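## Task

Put the scoop down on the tabletop right next to the litter pan, touching only the table and with its hollow facing upward. Do not move the pan, and knock nothing over.

## Robot and tools

Robot: two arms, left_arm and right_arm, each ending in a two-finger gripper with a wrist camera. Bases, in the scene frame: left_arm at (-0.013, +0.313, 0) m, yawed very slightly; right_arm at (0, -0.256, 0) m. A camera stand is fixed behind the arms. A loose object may occasionally get nudged by the simulation.

Frames. Scene frame: origin at table-top height halfway between the nominal bases, +z up, +x forward over the table, +y toward the left_arm side. Reported end_effector_position (m) and end_effector_quat_wxyz use this frame. Offsets in commands are instead expressed along each gripper's own Hand target axes: the fingers point along the gripper's +z, and they open and close along its y. The reported position is the point between the pads, about 1 cm short of the tips. Readings can be a few cm off, more when the arm is stretched out.

The 14-number row. Every motion command uses rows of 14 numbers, each in [-1, 1], always covering both arms: dx, dy, dz, rx, ry, rz, opening for left_arm, then the same seven for right_arm. The first six are an offset (not a pose) from that arm's Hand target as it stood when the action or move began, along the Hand target's own axes; 1.0 equals 0.6 m of travel or 180 degrees of turn, and rx, ry, rz form a single rotation vector. All rows of one action or list count from that same starting Hand target, so sending the same offset twice moves the gripper twice. The opening is absolute: +1 fully open (0.094 m), -1 closed. Sending all six pose numbers as 0 re-requests the current Hand target; a 0 opening is a real command (half open), so to keep a gripper unchanged resend its present opening.

Tools.
execute_actions(actions, cameras): actions is a list of actions; each action is a table of up to 15 rows, one row per 1/30 s step; a short table repeats its last row to fill 15 steps. Images return only if actions is empty or cameras names them. cameras: list of names, ["all"], [] for none; an unknown name invalidates the call.
move(target, speed, blend, opening_speed, grip_force, blocking, cameras): drives each gripper in a straight line toward the offset in target (one 14-number row, or a list of up to 15 rows, all counted from the same starting Hand targets). speed: m/s, 0.002 to 2.9, default 0.25 (turns up to twice that in rad/s); one value or one per target. blend: metres of corner rounding for a list; 0 stops at each target. opening_speed: rate of opening change per second on the -1..+1 scale, at least 0.2; use it to close gently. grip_force: newtons per pad, 10 to 50, one value or one per arm; it persists; lower force closes slowly. blocking=false returns after about 0.5 s while the move continues. Paths do not avoid obstacles or the other arm; a move is capped at 10 s. Avoid paths sweeping near an arm's own base.
wait(seconds 0 to 10, cameras): lets time pass with commands held.
stop(cameras): brakes a running move.
zoom_image(camera, region [x0, y0, x1, y1] in pixels, at most 504 by 504): magnifies part of the newest image from cam_head_left, cam_head_right, cam_high, cam_low, cam_left_wrist or cam_right_wrist (all 896x504).
finished_scene(scene): ends the current scene, given its number; irreversible. The scoop must already rest correctly with no help from the robot.

Results. Each gives per-arm state: end_effector_position and quat, Hand target (the commanded pose after clipping; the next offsets start from it), joint positions (last entry is the measured finger gap in m), joint velocities (may say within noise), joint torques, grip_measured (opening on the -1..+1 scale, reads slightly wide when empty, slightly narrow on a squeezed part), grip_effort_nm (gripper motor effort, negative = closing; not a pad force), and Tool commands. move adds a move: line: done, off_target, moving, held or fault, plus limits such as paced (clipped) or held (steps withheld). done means at rest within 10 mm and 2 degrees of target; neither done nor off_target tells you about contact. A gripper often stops a few cm short because of friction or load; resend the missing distance. Each step, commanded orientation is clipped to within 40 degrees of the measured one.

Gripping: to release, command an opening clearly above grip_measured. The squeeze jumps to the force limit once about 0.06 below the first-touch reading.

Avoid: dropping the scoop from height or releasing it while moving, fast impacts with the table or fixed items, pushing the pan, grippers or arms touching each other, loading a wrist camera cable, leaving an arm straining against something or stretched out for long (motors heat: MOTOR HOT at 75 °C, fold fault at 90 °C, arm collapse at 100 °C), and anything leaving the table. Move slowly near contact and lower the scoop until it nearly touches before opening.

Each tool is called after "Request:" as a command line: name --argument value for each argument, lists and objects as JSON in quotes; but a table of rows of numbers goes row by row, as --pt "numbers of a row", without its own name.

## Session

Request:
execute_actions --actions '[]'

Scene clock: 0.00 s.
left_arm: end_effector_position=(+0.2862, +0.3074, +0.2176) grip_measured=+1.000 grip_effort_nm=n/a end_effector_quat_wxyz=(+0.488, -0.196, +0.849, +0.054) | right_arm: end_effector_position=(+0.3321, -0.1491, +0.2470) grip_measured=+1.000 grip_effort_nm=n/a end_effector_quat_wxyz=(+0.419, -0.063, +0.889, +0.175)
Joint positions: left_arm=[-0.349 0.911 0.779 -0.535 -0.579 -0.522 0.094] | right_arm=[0.195 1.103 1.026 -0.568 -0.218 0.163 0.094]
Joint velocities: within noise
Joint torques (N m): no reading
Heat: left arm: 34 °C; right arm: 38 °C.
Hand target: left_arm +0.2872, +0.3087, +0.2264; +0.499, -0.200, +0.842, +0.052 | right_arm +0.3345, -0.1483, +0.2616; +0.439, -0.067, +0.878, +0.177
Tool commands: left_gripper/opening=+1.0 right_gripper/opening=+1.0

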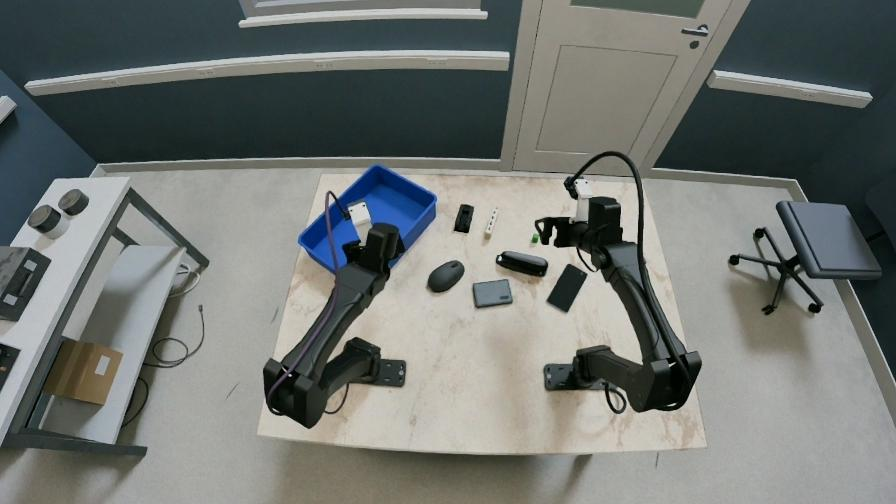

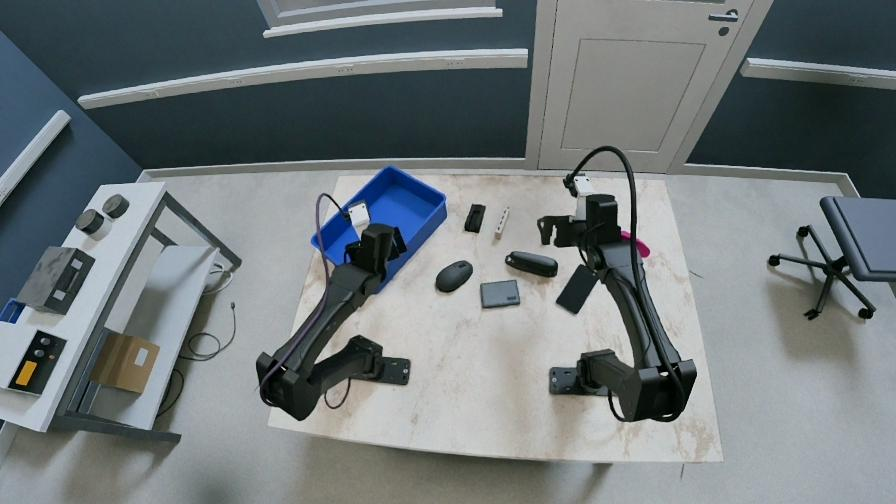

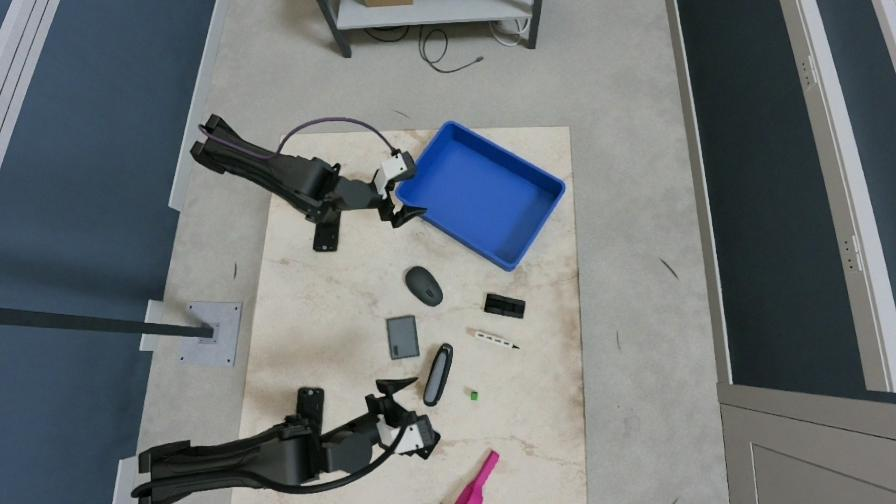

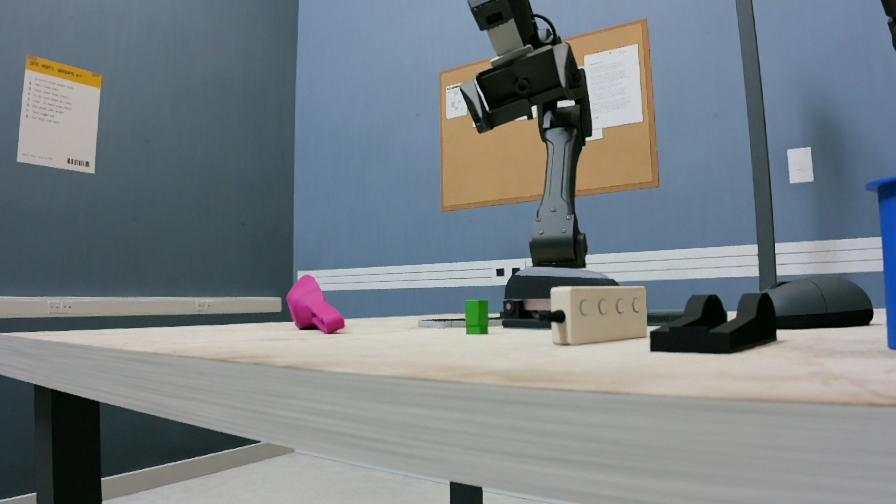

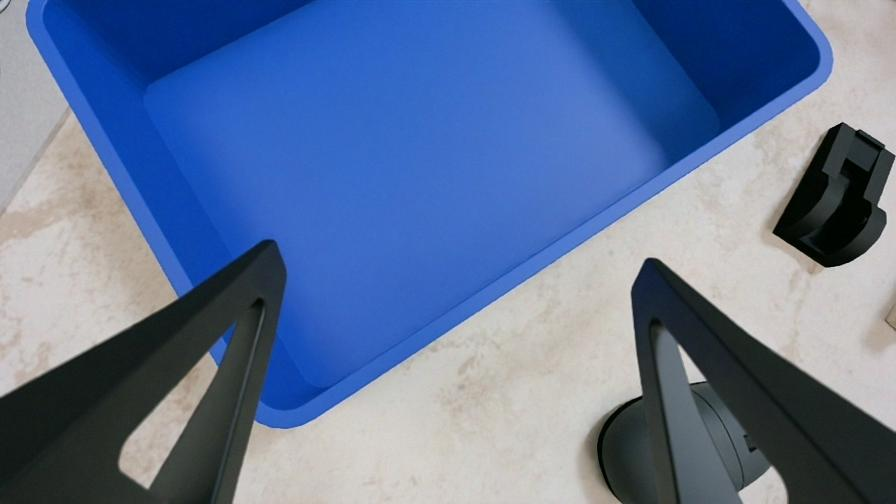

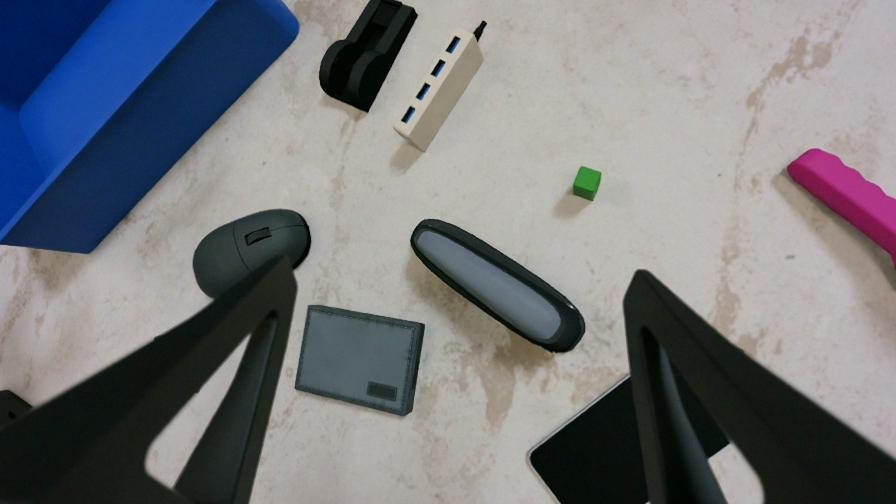

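Request:
zoom_image --camera "cam_head_right" --region '[540, 160, 720, 300]'

Request:
zoom_image --camera "cam_low" --region '[250, 240, 450, 360]'

Request:
zoom_image --camera "cam_high" --region '[380, 380, 580, 504]'

Request:
zoom_image --camera "cam_right_wrist" --region '[560, 80, 896, 320]'

Scaled by 2.800.

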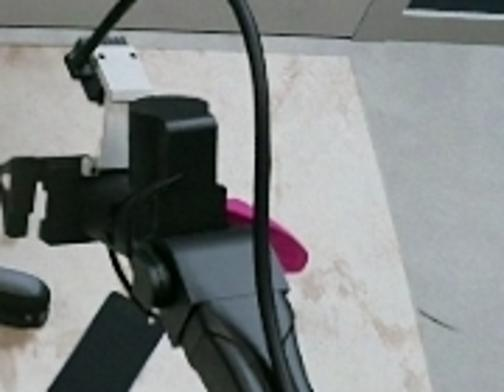

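Scaled by 2.520.

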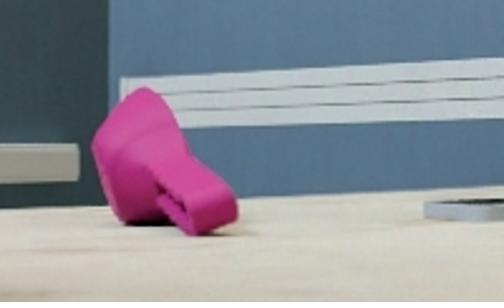

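Scaled by 2.520.

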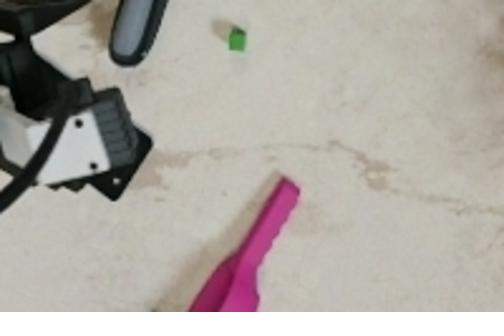

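Scaled by 1.500.

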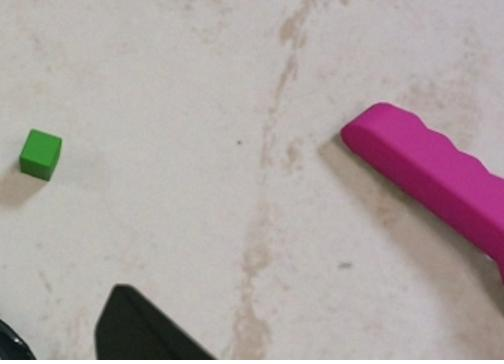

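Request:
move --target '[0, 0, 0, 0, 0, 0, 1, -0.1188, -0.3765, -0.1769, 0.2251, 0.0249, 0.0871, 1]' --cameras '["all"]'

Scene clock: 73.23 s.
left_arm: end_effector_position=(+0.2862, +0.3074, +0.2176) grip_measured=+1.000 grip_effort_nm=-0.01 end_effector_quat_wxyz=(+0.488, -0.196, +0.849, +0.054) | right_arm: end_effector_position=(+0.3559, -0.3955, +0.3075) grip_measured=+1.000 grip_effort_nm=-0.01 end_effector_quat_wxyz=(+0.359, +0.201, +0.908, -0.075)
Joint positions: left_arm=[-0.349 0.911 0.779 -0.535 -0.579 -0.522 0.094] | right_arm=[-0.354 1.439 1.652 -1.035 0.048 0.063 0.094]
Joint torques (N m): left_arm=[-0.01 -2.66 7.92 1.5 -0.34 0] | right_arm=[-0.43 -4.52 9.25 1.59 0.14 -0.1]
Heat: left arm: 36 °C; right arm: 41 °C.
Hand target: left_arm +0.2872, +0.3087, +0.2264; +0.499, -0.200, +0.842, +0.052 | right_arm +0.3600, -0.4000, +0.3197; +0.373, +0.200, +0.902, -0.082
Off the commanded pose: left_arm 0.009 m, 2 deg | right_arm 0.014 m, 2 deg.
move: off_target (right_arm)

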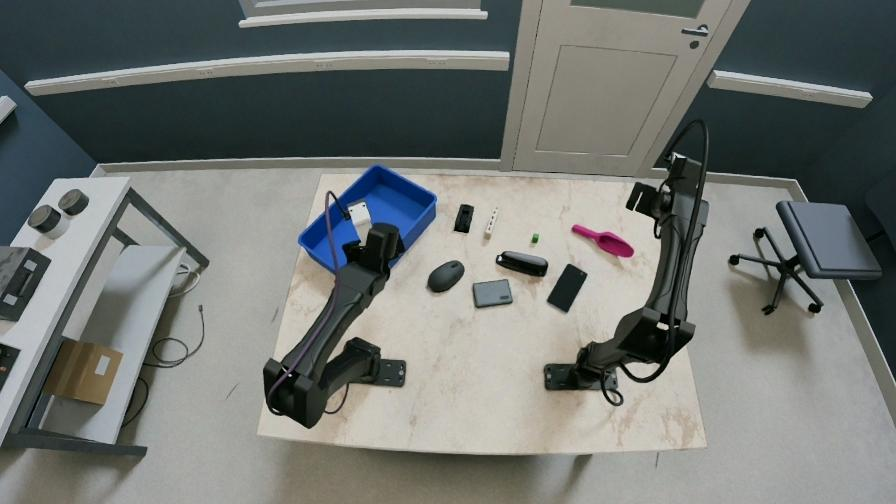

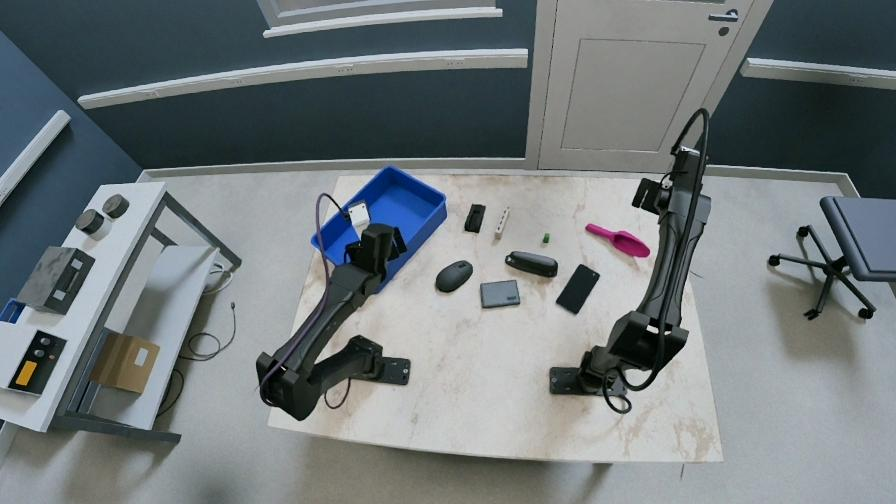

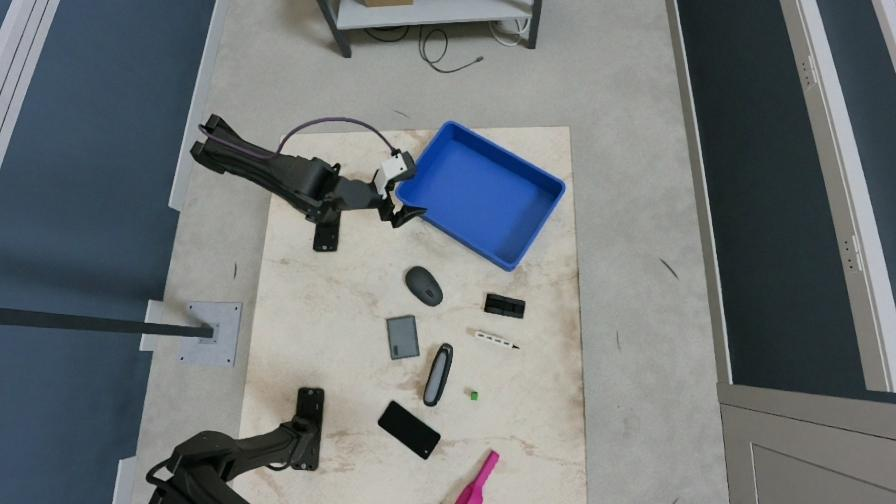

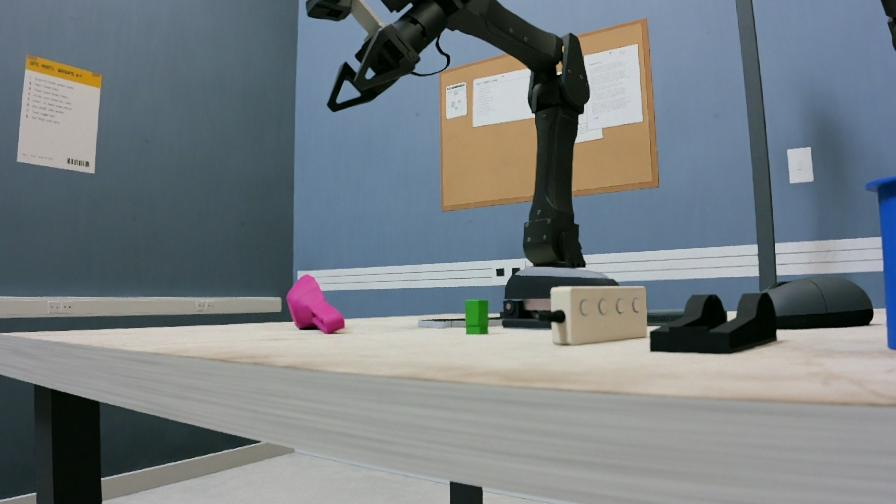

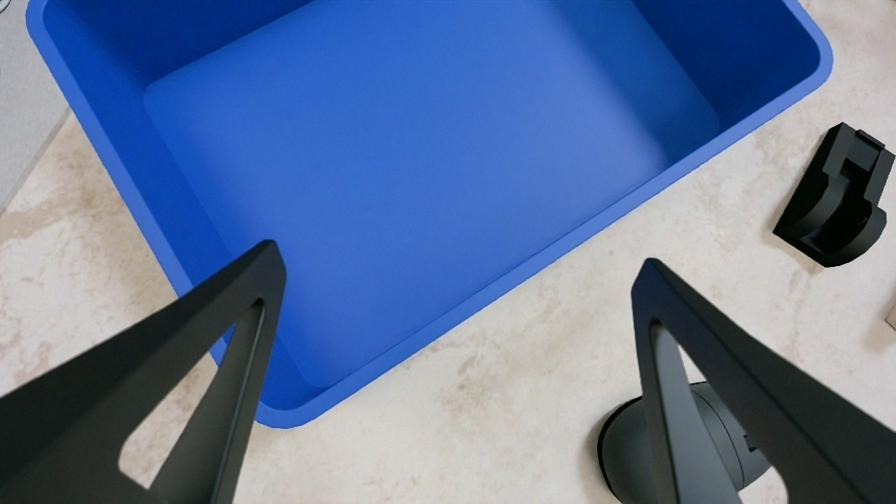

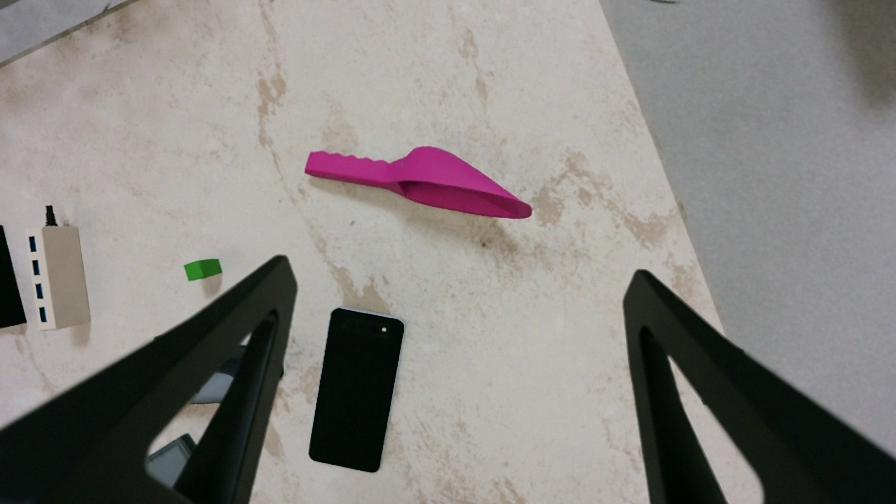

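Request:
zoom_image --camera "cam_right_wrist" --region '[280, 120, 560, 260]'

Request:
zoom_image --camera "cam_head_right" --region '[560, 200, 680, 280]'

Request:
zoom_image --camera "cam_head_left" --region '[550, 200, 670, 280]'

Scaled by 1.800.

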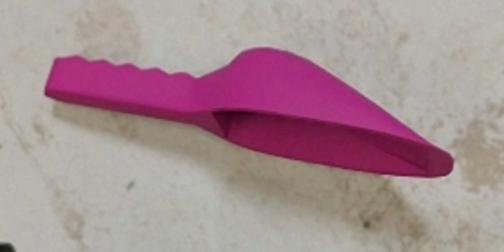

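Scaled by 4.200.

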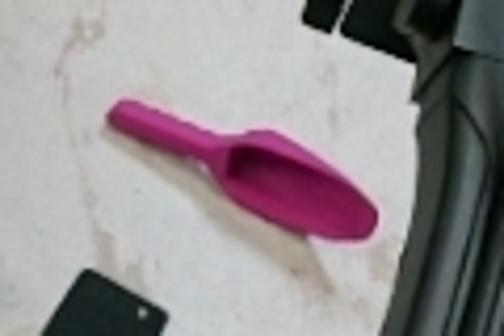

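Scaled by 4.200.

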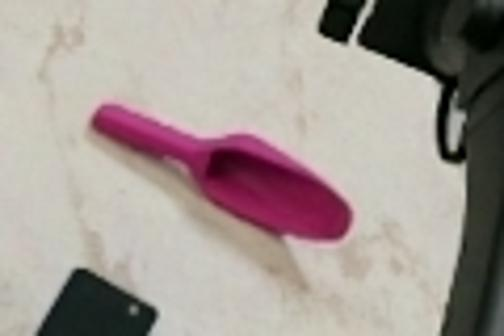

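Request:
zoom_image --camera "cam_low" --region '[275, 265, 355, 345]'

Request:
zoom_image --camera "cam_right_wrist" --region '[295, 135, 435, 225]'

Request:
zoom_image --camera "cam_right_wrist" --region '[385, 135, 545, 235]'

Scaled by 6.300.

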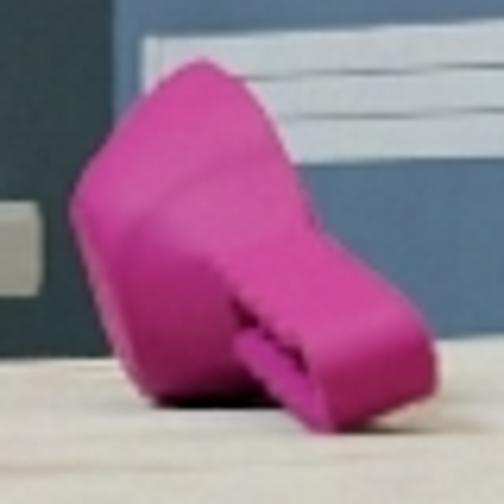

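Scaled by 3.600.

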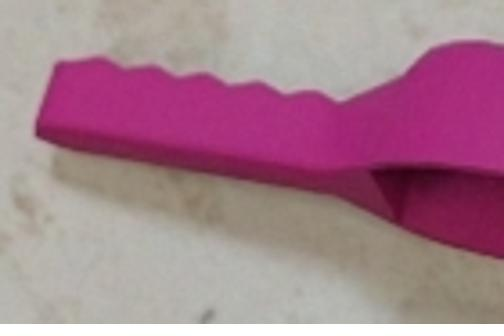

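Scaled by 3.150.

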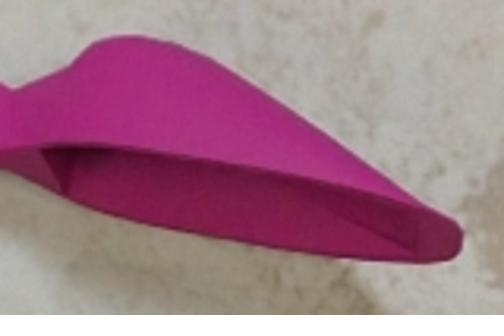

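Request:
zoom_image --camera "cam_low" --region '[290, 0, 610, 180]'

Request:
zoom_image --camera "cam_head_right" --region '[560, 100, 740, 290]'

Request:
zoom_image --camera "cam_high" --region '[180, 100, 450, 270]'

Scaled by 1.575.

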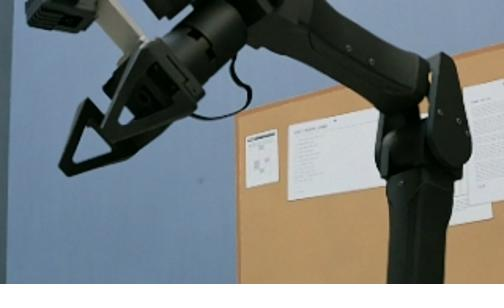

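Scaled by 2.653.

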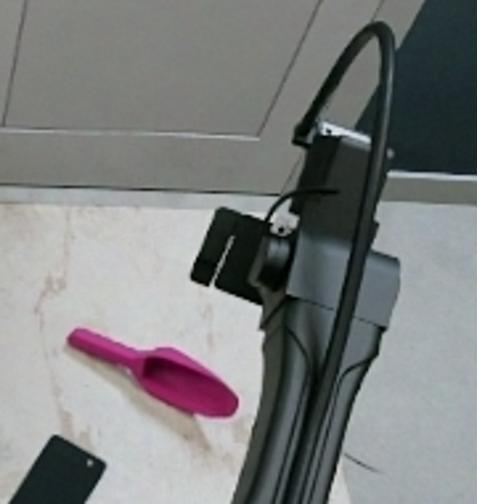

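Scaled by 1.867.

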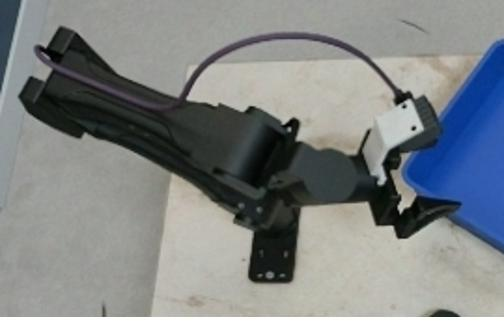

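Request:
move --target '[0, 0, 0, 0, 0, 0, 1, 0.2100, 0.0863, 0.1663, 0.0607, -0.1665, 0.0347, 1]' --cameras '["cam_right_wrist", "cam_low"]'

Scene clock: 506.63 s.
left_arm: end_effector_position=(+0.2862, +0.3074, +0.2176) grip_measured=+1.000 grip_effort_nm=0.00 end_effector_quat_wxyz=(+0.488, -0.196, +0.849, +0.054) | right_arm: end_effector_position=(+0.3637, -0.3451, +0.1582) grip_measured=+1.000 grip_effort_nm=-0.01 end_effector_quat_wxyz=(+0.570, +0.253, +0.757, -0.194)
Joint positions: left_arm=[-0.349 0.911 0.779 -0.535 -0.579 -0.522 0.094] | right_arm=[0.064 1.309 0.475 0.474 0.682 0.228 0.094]
Joint torques (N m): left_arm=[-0.05 -2.61 8.02 1.5 -0.34 -0.01] | right_arm=[0.39 -3.38 6.11 2.05 0.27 -0.09]
Heat: left arm: 39 °C; right arm: 44 °C.
Hand target: left_arm +0.2872, +0.3087, +0.2264; +0.499, -0.200, +0.842, +0.052 | right_arm +0.3649, -0.3451, +0.1600; +0.576, +0.255, +0.751, -0.196
Off the commanded pose: left_arm 0.009 m, 2 deg | right_arm 0.002 m, 1 deg.
move: done
Images, in order (width x height): cam_low 896x504, cam_right_wrist 896x504.

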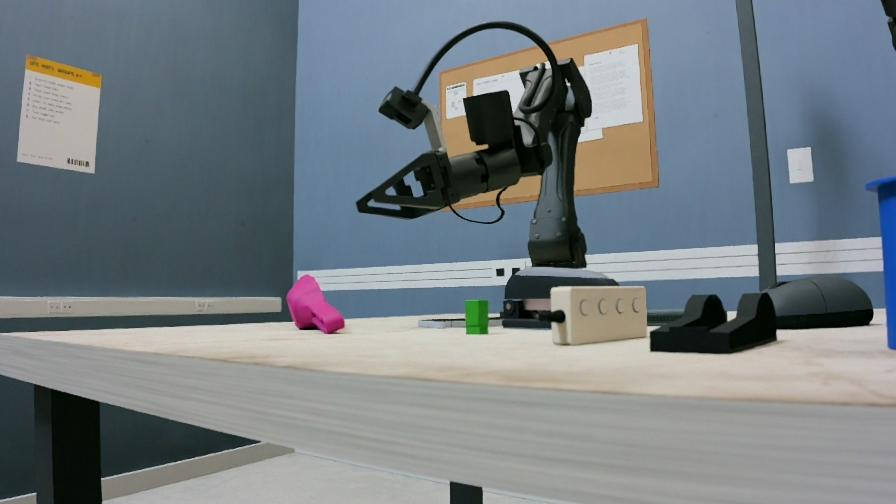

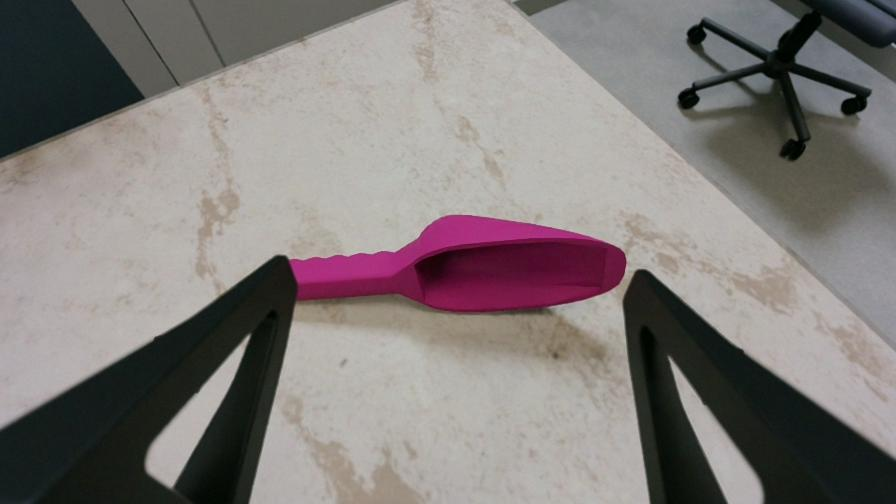

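Request:
zoom_image --camera "cam_right_wrist" --region '[280, 190, 660, 350]'

Scaled by 1.326.

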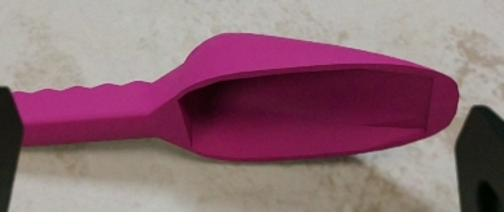

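Request:
move --target '[0, 0, 0, 0, 0, 0, 1, -0.0466, 0.0952, 0.1098, -0.3420, 0.3102, -0.4456, 1]' --cameras '["cam_right_wrist", "cam_head_right", "cam_head_left", "cam_high"]'

Scene clock: 653.63 s.
left_arm: end_effector_position=(+0.2862, +0.3074, +0.2176) grip_measured=+1.000 grip_effort_nm=-0.01 end_effector_quat_wxyz=(+0.488, -0.196, +0.849, +0.054) | right_arm: end_effector_position=(+0.4511, -0.3457, +0.1714) grip_measured=+1.000 grip_effort_nm=-0.01 end_effector_quat_wxyz=(+0.059, -0.478, +0.875, -0.053)
Joint positions: left_arm=[-0.349 0.911 0.779 -0.535 -0.579 -0.522 0.094] | right_arm=[-0.197 2.26 2.412 -1.565 0.005 -1.197 0.094]
Joint torques (N m): left_arm=[-0.05 -2.58 8.03 1.5 -0.34 0.01] | right_arm=[0.61 -9.85 8.13 0.53 -0.04 -0.09]
Heat: left arm: 40 °C; right arm: 46 °C.
Hand target: left_arm +0.2872, +0.3087, +0.2264; +0.499, -0.200, +0.842, +0.052 | right_arm +0.4559, -0.3429, +0.1701; +0.000, -0.485, +0.874, +0.000
Off the commanded pose: left_arm 0.009 m, 2 deg | right_arm 0.006 m, 9 deg.
joint sent to its limit (right arm) — joint 4 (wrist pitch), lower limit. The joint targets are off in orientation, not in position.
move: off_target (right_arm)
Images, in order (width x height): cam_head_left 896x504, cam_head_right 896x504, cam_high 896x504, cam_right_wrist 896x504.

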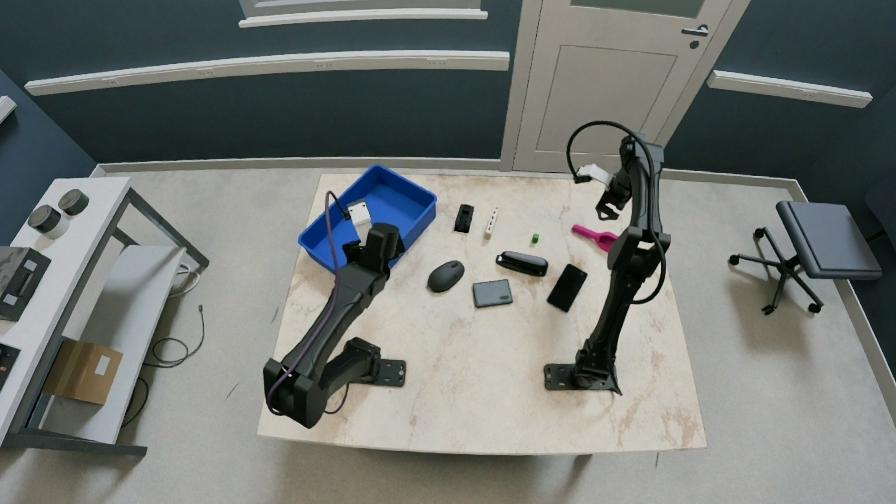

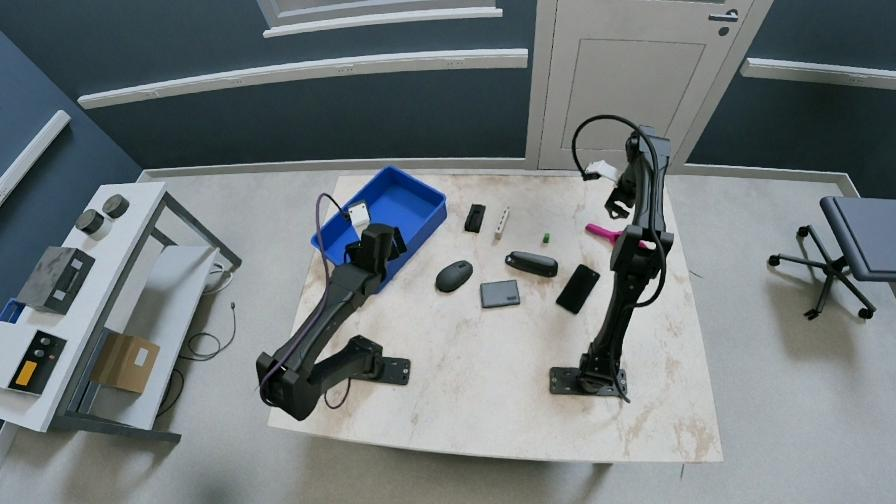

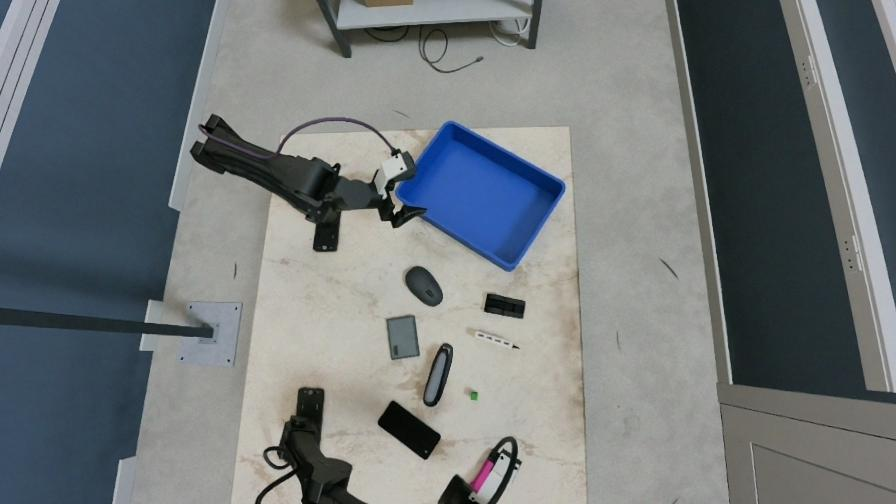

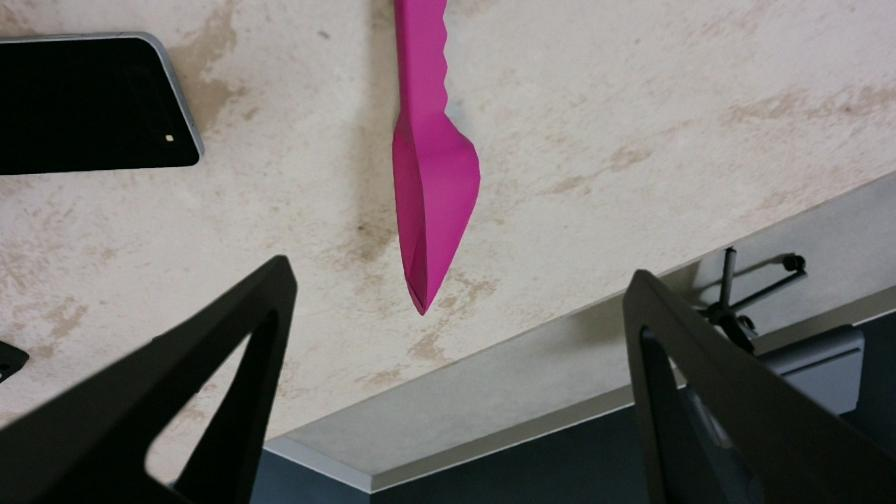

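Request:
move --target '[0, 0, 0, 0, 0, 0, 1, -0.0061, -0.0023, 0.1418, 0, 0, 0, 1]' --cameras '["cam_right_wrist", "cam_low"]' --speed 0.15

Scene clock: 678.33 s.
left_arm: end_effector_position=(+0.2862, +0.3074, +0.2176) grip_measured=+1.000 grip_effort_nm=0.00 end_effector_quat_wxyz=(+0.488, -0.196, +0.849, +0.054) | right_arm: end_effector_position=(+0.4538, -0.3439, +0.0881) grip_measured=+1.000 grip_effort_nm=-0.01 end_effector_quat_wxyz=(-0.005, -0.482, +0.876, +0.000)
Joint positions: left_arm=[-0.349 0.911 0.779 -0.535 -0.579 -0.522 0.094] | right_arm=[-0.192 2.408 2.34 -1.51 0.006 -1.198 0.094]
Joint torques (N m): left_arm=[-0.06 -2.58 8.02 1.51 -0.34 0] | right_arm=[0.68 -11.59 6.65 0.41 -0.05 -0.04]
Heat: left arm: 40 °C; right arm: 42 °C.
Hand target: left_arm +0.2872, +0.3087, +0.2264; +0.499, -0.200, +0.842, +0.052 | right_arm +0.4591, -0.3405, +0.0851; +0.000, -0.485, +0.874, +0.000
Off the commanded pose: left_arm 0.009 m, 2 deg | right_arm 0.007 m, 1 deg.
move: done
Images, in order (width x height): cam_low 896x504, cam_right_wrist 896x504.

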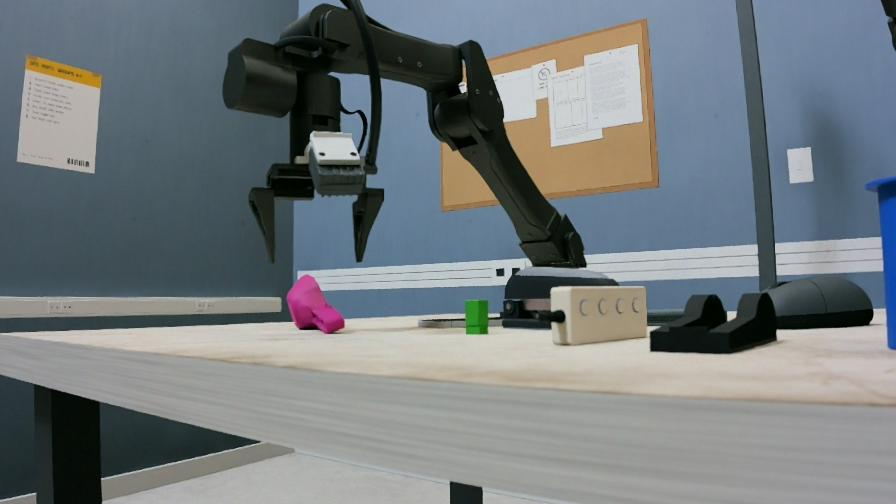

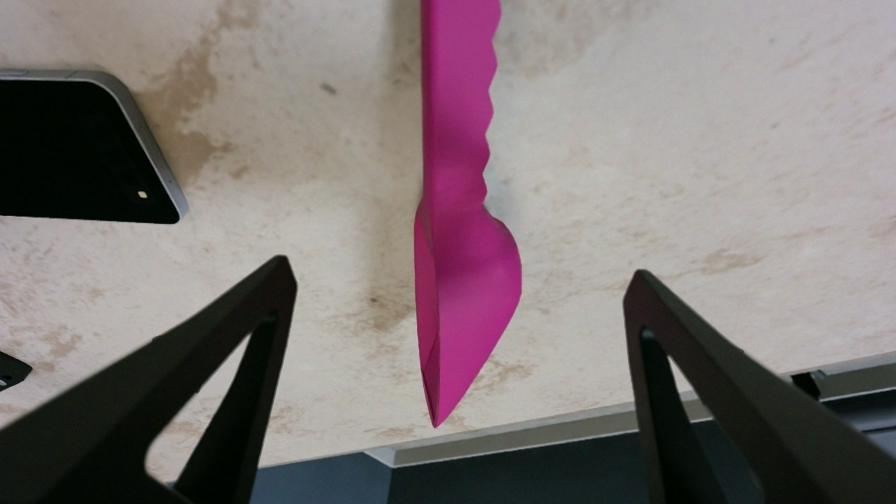

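Request:
move --target '[0, 0, 0, 0, 0, 0, 1, -0.0167, 0, 0.1052, 0, 0, 0, 1]' --cameras '["cam_right_wrist", "cam_low"]' --speed 0.1

Scene clock: 696.03 s.
left_arm: end_effector_position=(+0.2862, +0.3074, +0.2176) grip_measured=+1.000 grip_effort_nm=0.00 end_effector_quat_wxyz=(+0.488, -0.196, +0.849, +0.054) | right_arm: end_effector_position=(+0.4621, -0.3359, +0.0298) grip_measured=+1.000 grip_effort_nm=-0.01 end_effector_quat_wxyz=(+0.001, -0.485, +0.874, -0.004)
Joint positions: left_arm=[-0.349 0.911 0.779 -0.535 -0.579 -0.522 0.094] | right_arm=[-0.172 2.408 2.108 -1.264 0.006 -1.185 0.094]
Joint torques (N m): left_arm=[-0.09 -2.63 7.98 1.52 -0.33 0] | right_arm=[0.68 -11.34 5.96 0.44 -0.06 0.04]
Heat: left arm: 40 °C; right arm: 42 °C.
Hand target: left_arm +0.2872, +0.3087, +0.2264; +0.499, -0.200, +0.842, +0.052 | right_arm +0.4644, -0.3319, +0.0219; +0.000, -0.485, +0.874, +0.000
Off the commanded pose: left_arm 0.009 m, 2 deg | right_arm 0.009 m, 0 deg.
move: done
Images, in order (width x height): cam_low 896x504, cam_right_wrist 896x504.

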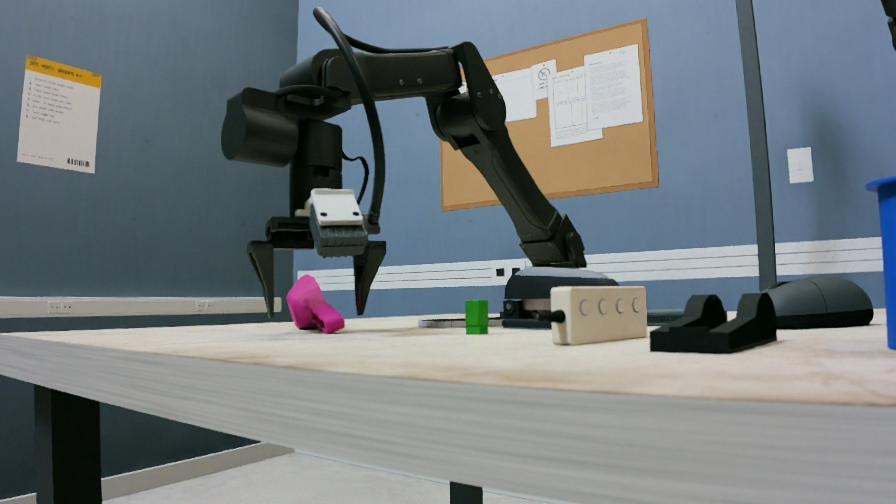

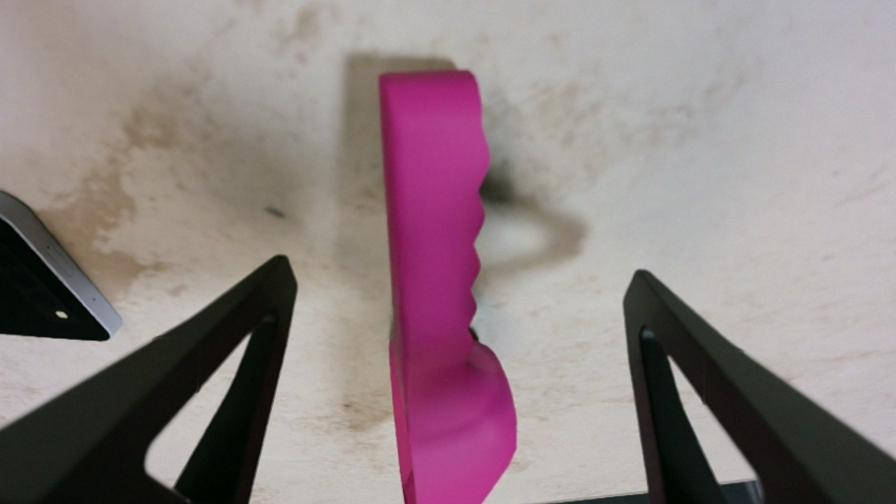

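Request:
move --pt "0 0 0 0 0 0 1 0 0.0117 0.0167 0 0 0 1" --pt "0 0 0 0 0 0 1 0 0.0117 0.0167 0 0 0 -0.75" --cameras '["cam_right_wrist", "cam_low"]' --speed 0.1 --opening_speed 1.5

Scene clock: 711.93 s.
left_arm: end_effector_position=(+0.2862, +0.3074, +0.2176) grip_measured=+1.000 grip_effort_nm=0.00 end_effector_quat_wxyz=(+0.488, -0.196, +0.849, +0.054) | right_arm: end_effector_position=(+0.4604, -0.3349, +0.0125) grip_measured=-0.564 grip_effort_nm=-1.03 end_effector_quat_wxyz=(-0.003, -0.483, +0.876, -0.008)
Joint positions: left_arm=[-0.349 0.911 0.779 -0.535 -0.579 -0.522 0.094] | right_arm=[-0.166 2.408 2.039 -1.196 0.017 -1.174 0.02]
Joint torques (N m): left_arm=[-0.08 -2.62 7.95 1.51 -0.33 0] | right_arm=[0.69 -13.55 4.56 0.35 -0.18 -0.03]
Heat: left arm: 40 °C; right arm: 42 °C.
Hand target: left_arm +0.2872, +0.3087, +0.2264; +0.499, -0.200, +0.842, +0.052 | right_arm +0.4586, -0.3282, +0.0120; +0.001, -0.485, +0.874, +0.000
Off the commanded pose: left_arm 0.009 m, 2 deg | right_arm 0.007 m, 1 deg.
move: done
Images, in order (width x height): cam_low 896x504, cam_right_wrist 896x504.

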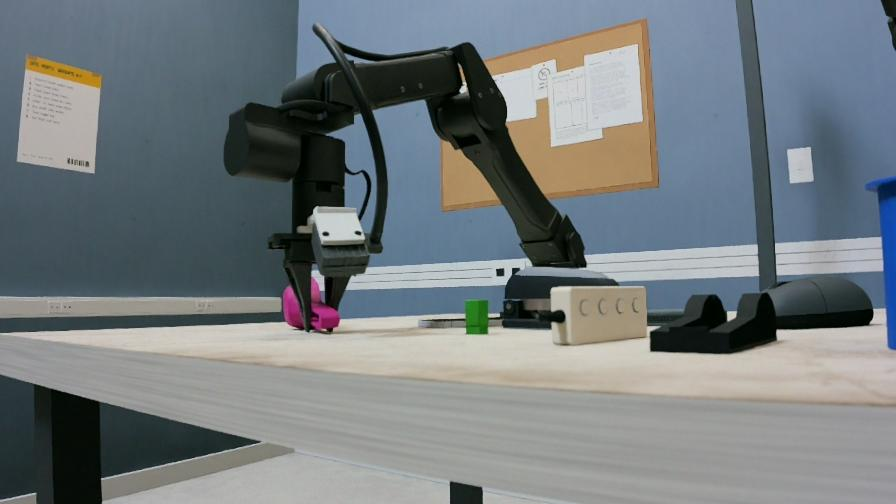

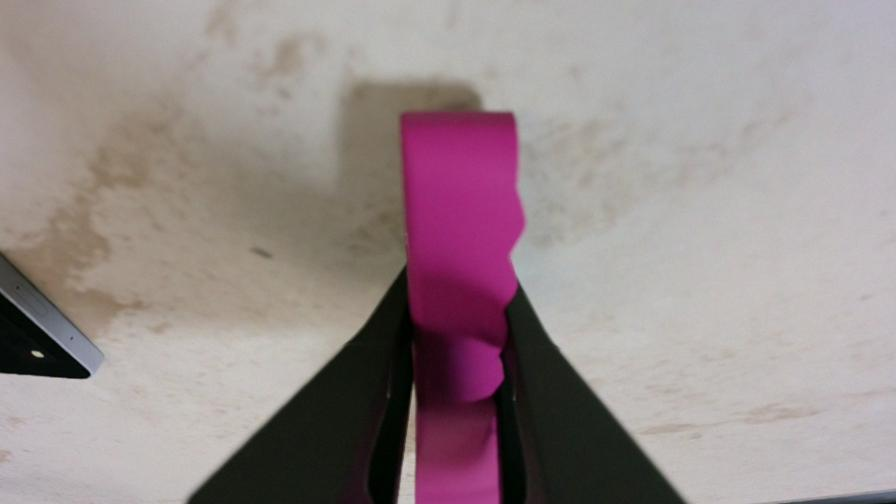

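Request:
move --target '[0, 0, 0, 0, 0, 0, 1, 0, 0, -0.1667, 0, 0, 0, -0.75]' --cameras '["cam_right_wrist", "cam_low", "cam_head_right"]' --speed 0.15

Scene clock: 717.27 s.
left_arm: end_effector_position=(+0.2862, +0.3074, +0.2176) grip_measured=+1.000 grip_effort_nm=0.00 end_effector_quat_wxyz=(+0.488, -0.196, +0.849, +0.054) | right_arm: end_effector_position=(+0.4567, -0.3337, +0.1054) grip_measured=-0.564 grip_effort_nm=-1.03 end_effector_quat_wxyz=(+0.000, -0.483, +0.876, -0.009)
Joint positions: left_arm=[-0.349 0.911 0.779 -0.535 -0.579 -0.522 0.094] | right_arm=[-0.166 2.408 2.41 -1.562 0.014 -1.174 0.02]
Joint torques (N m): left_arm=[-0.08 -2.69 7.94 1.51 -0.32 0] | right_arm=[0.69 -13.16 7.01 0.21 -0.15 -0.02]
Heat: left arm: 40 °C; right arm: 42 °C.
Hand target: left_arm +0.2872, +0.3087, +0.2264; +0.499, -0.200, +0.842, +0.052 | right_arm +0.4584, -0.3282, +0.1119; +0.000, -0.485, +0.874, +0.000
Off the commanded pose: left_arm 0.009 m, 2 deg | right_arm 0.009 m, 1 deg.
joint sent to its limit (right arm) — joint 4 (wrist pitch), lower limit. The joint targets still meet the commanded pose.
move: done
Images, in order (width x height): cam_head_right 896x504, cam_low 896x504, cam_right_wrist 896x504.

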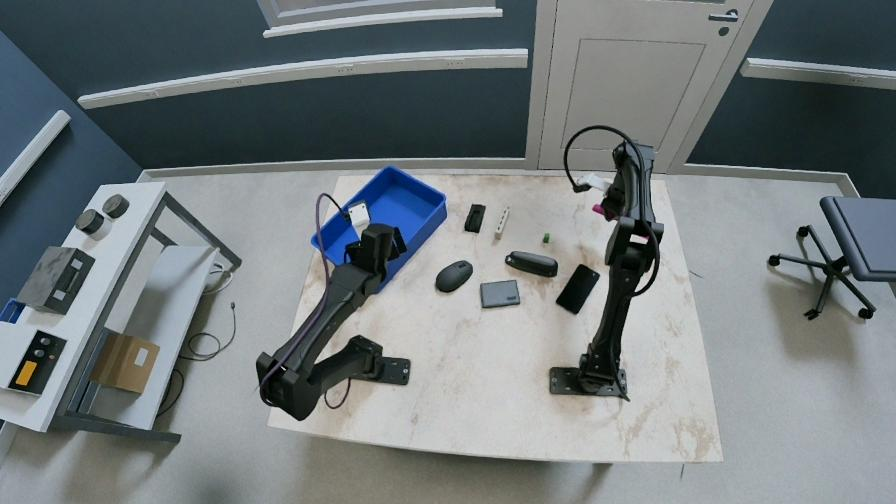

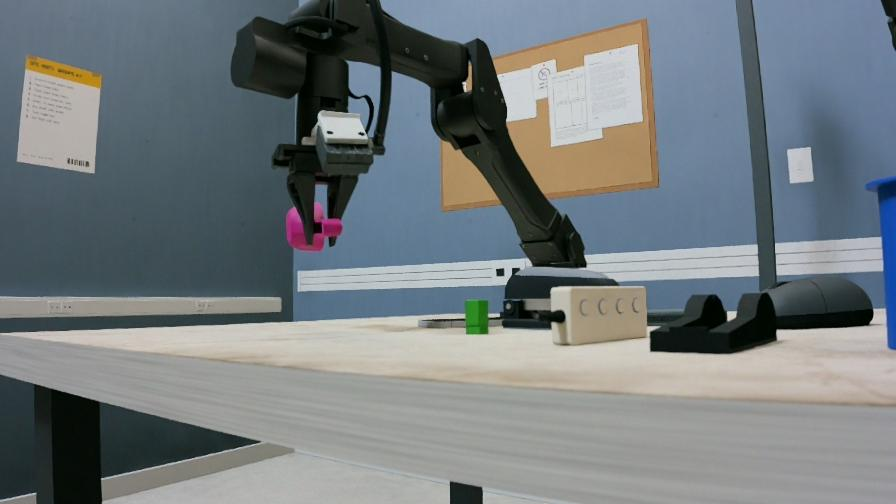

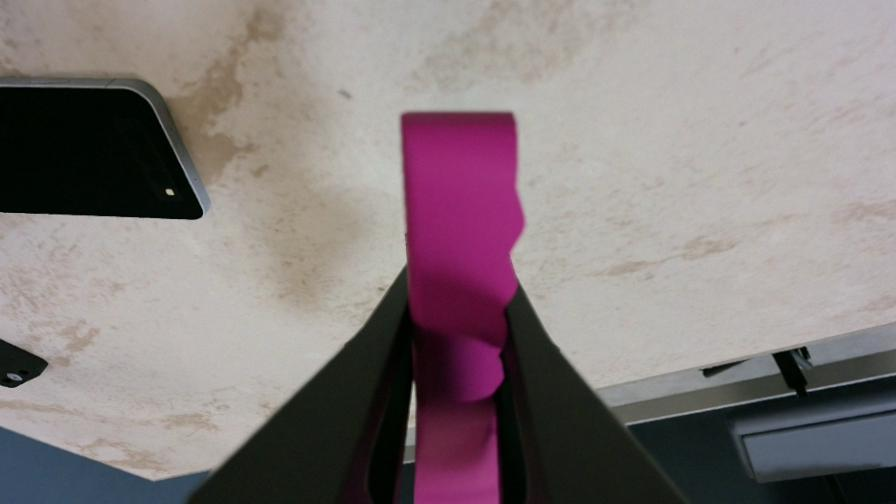

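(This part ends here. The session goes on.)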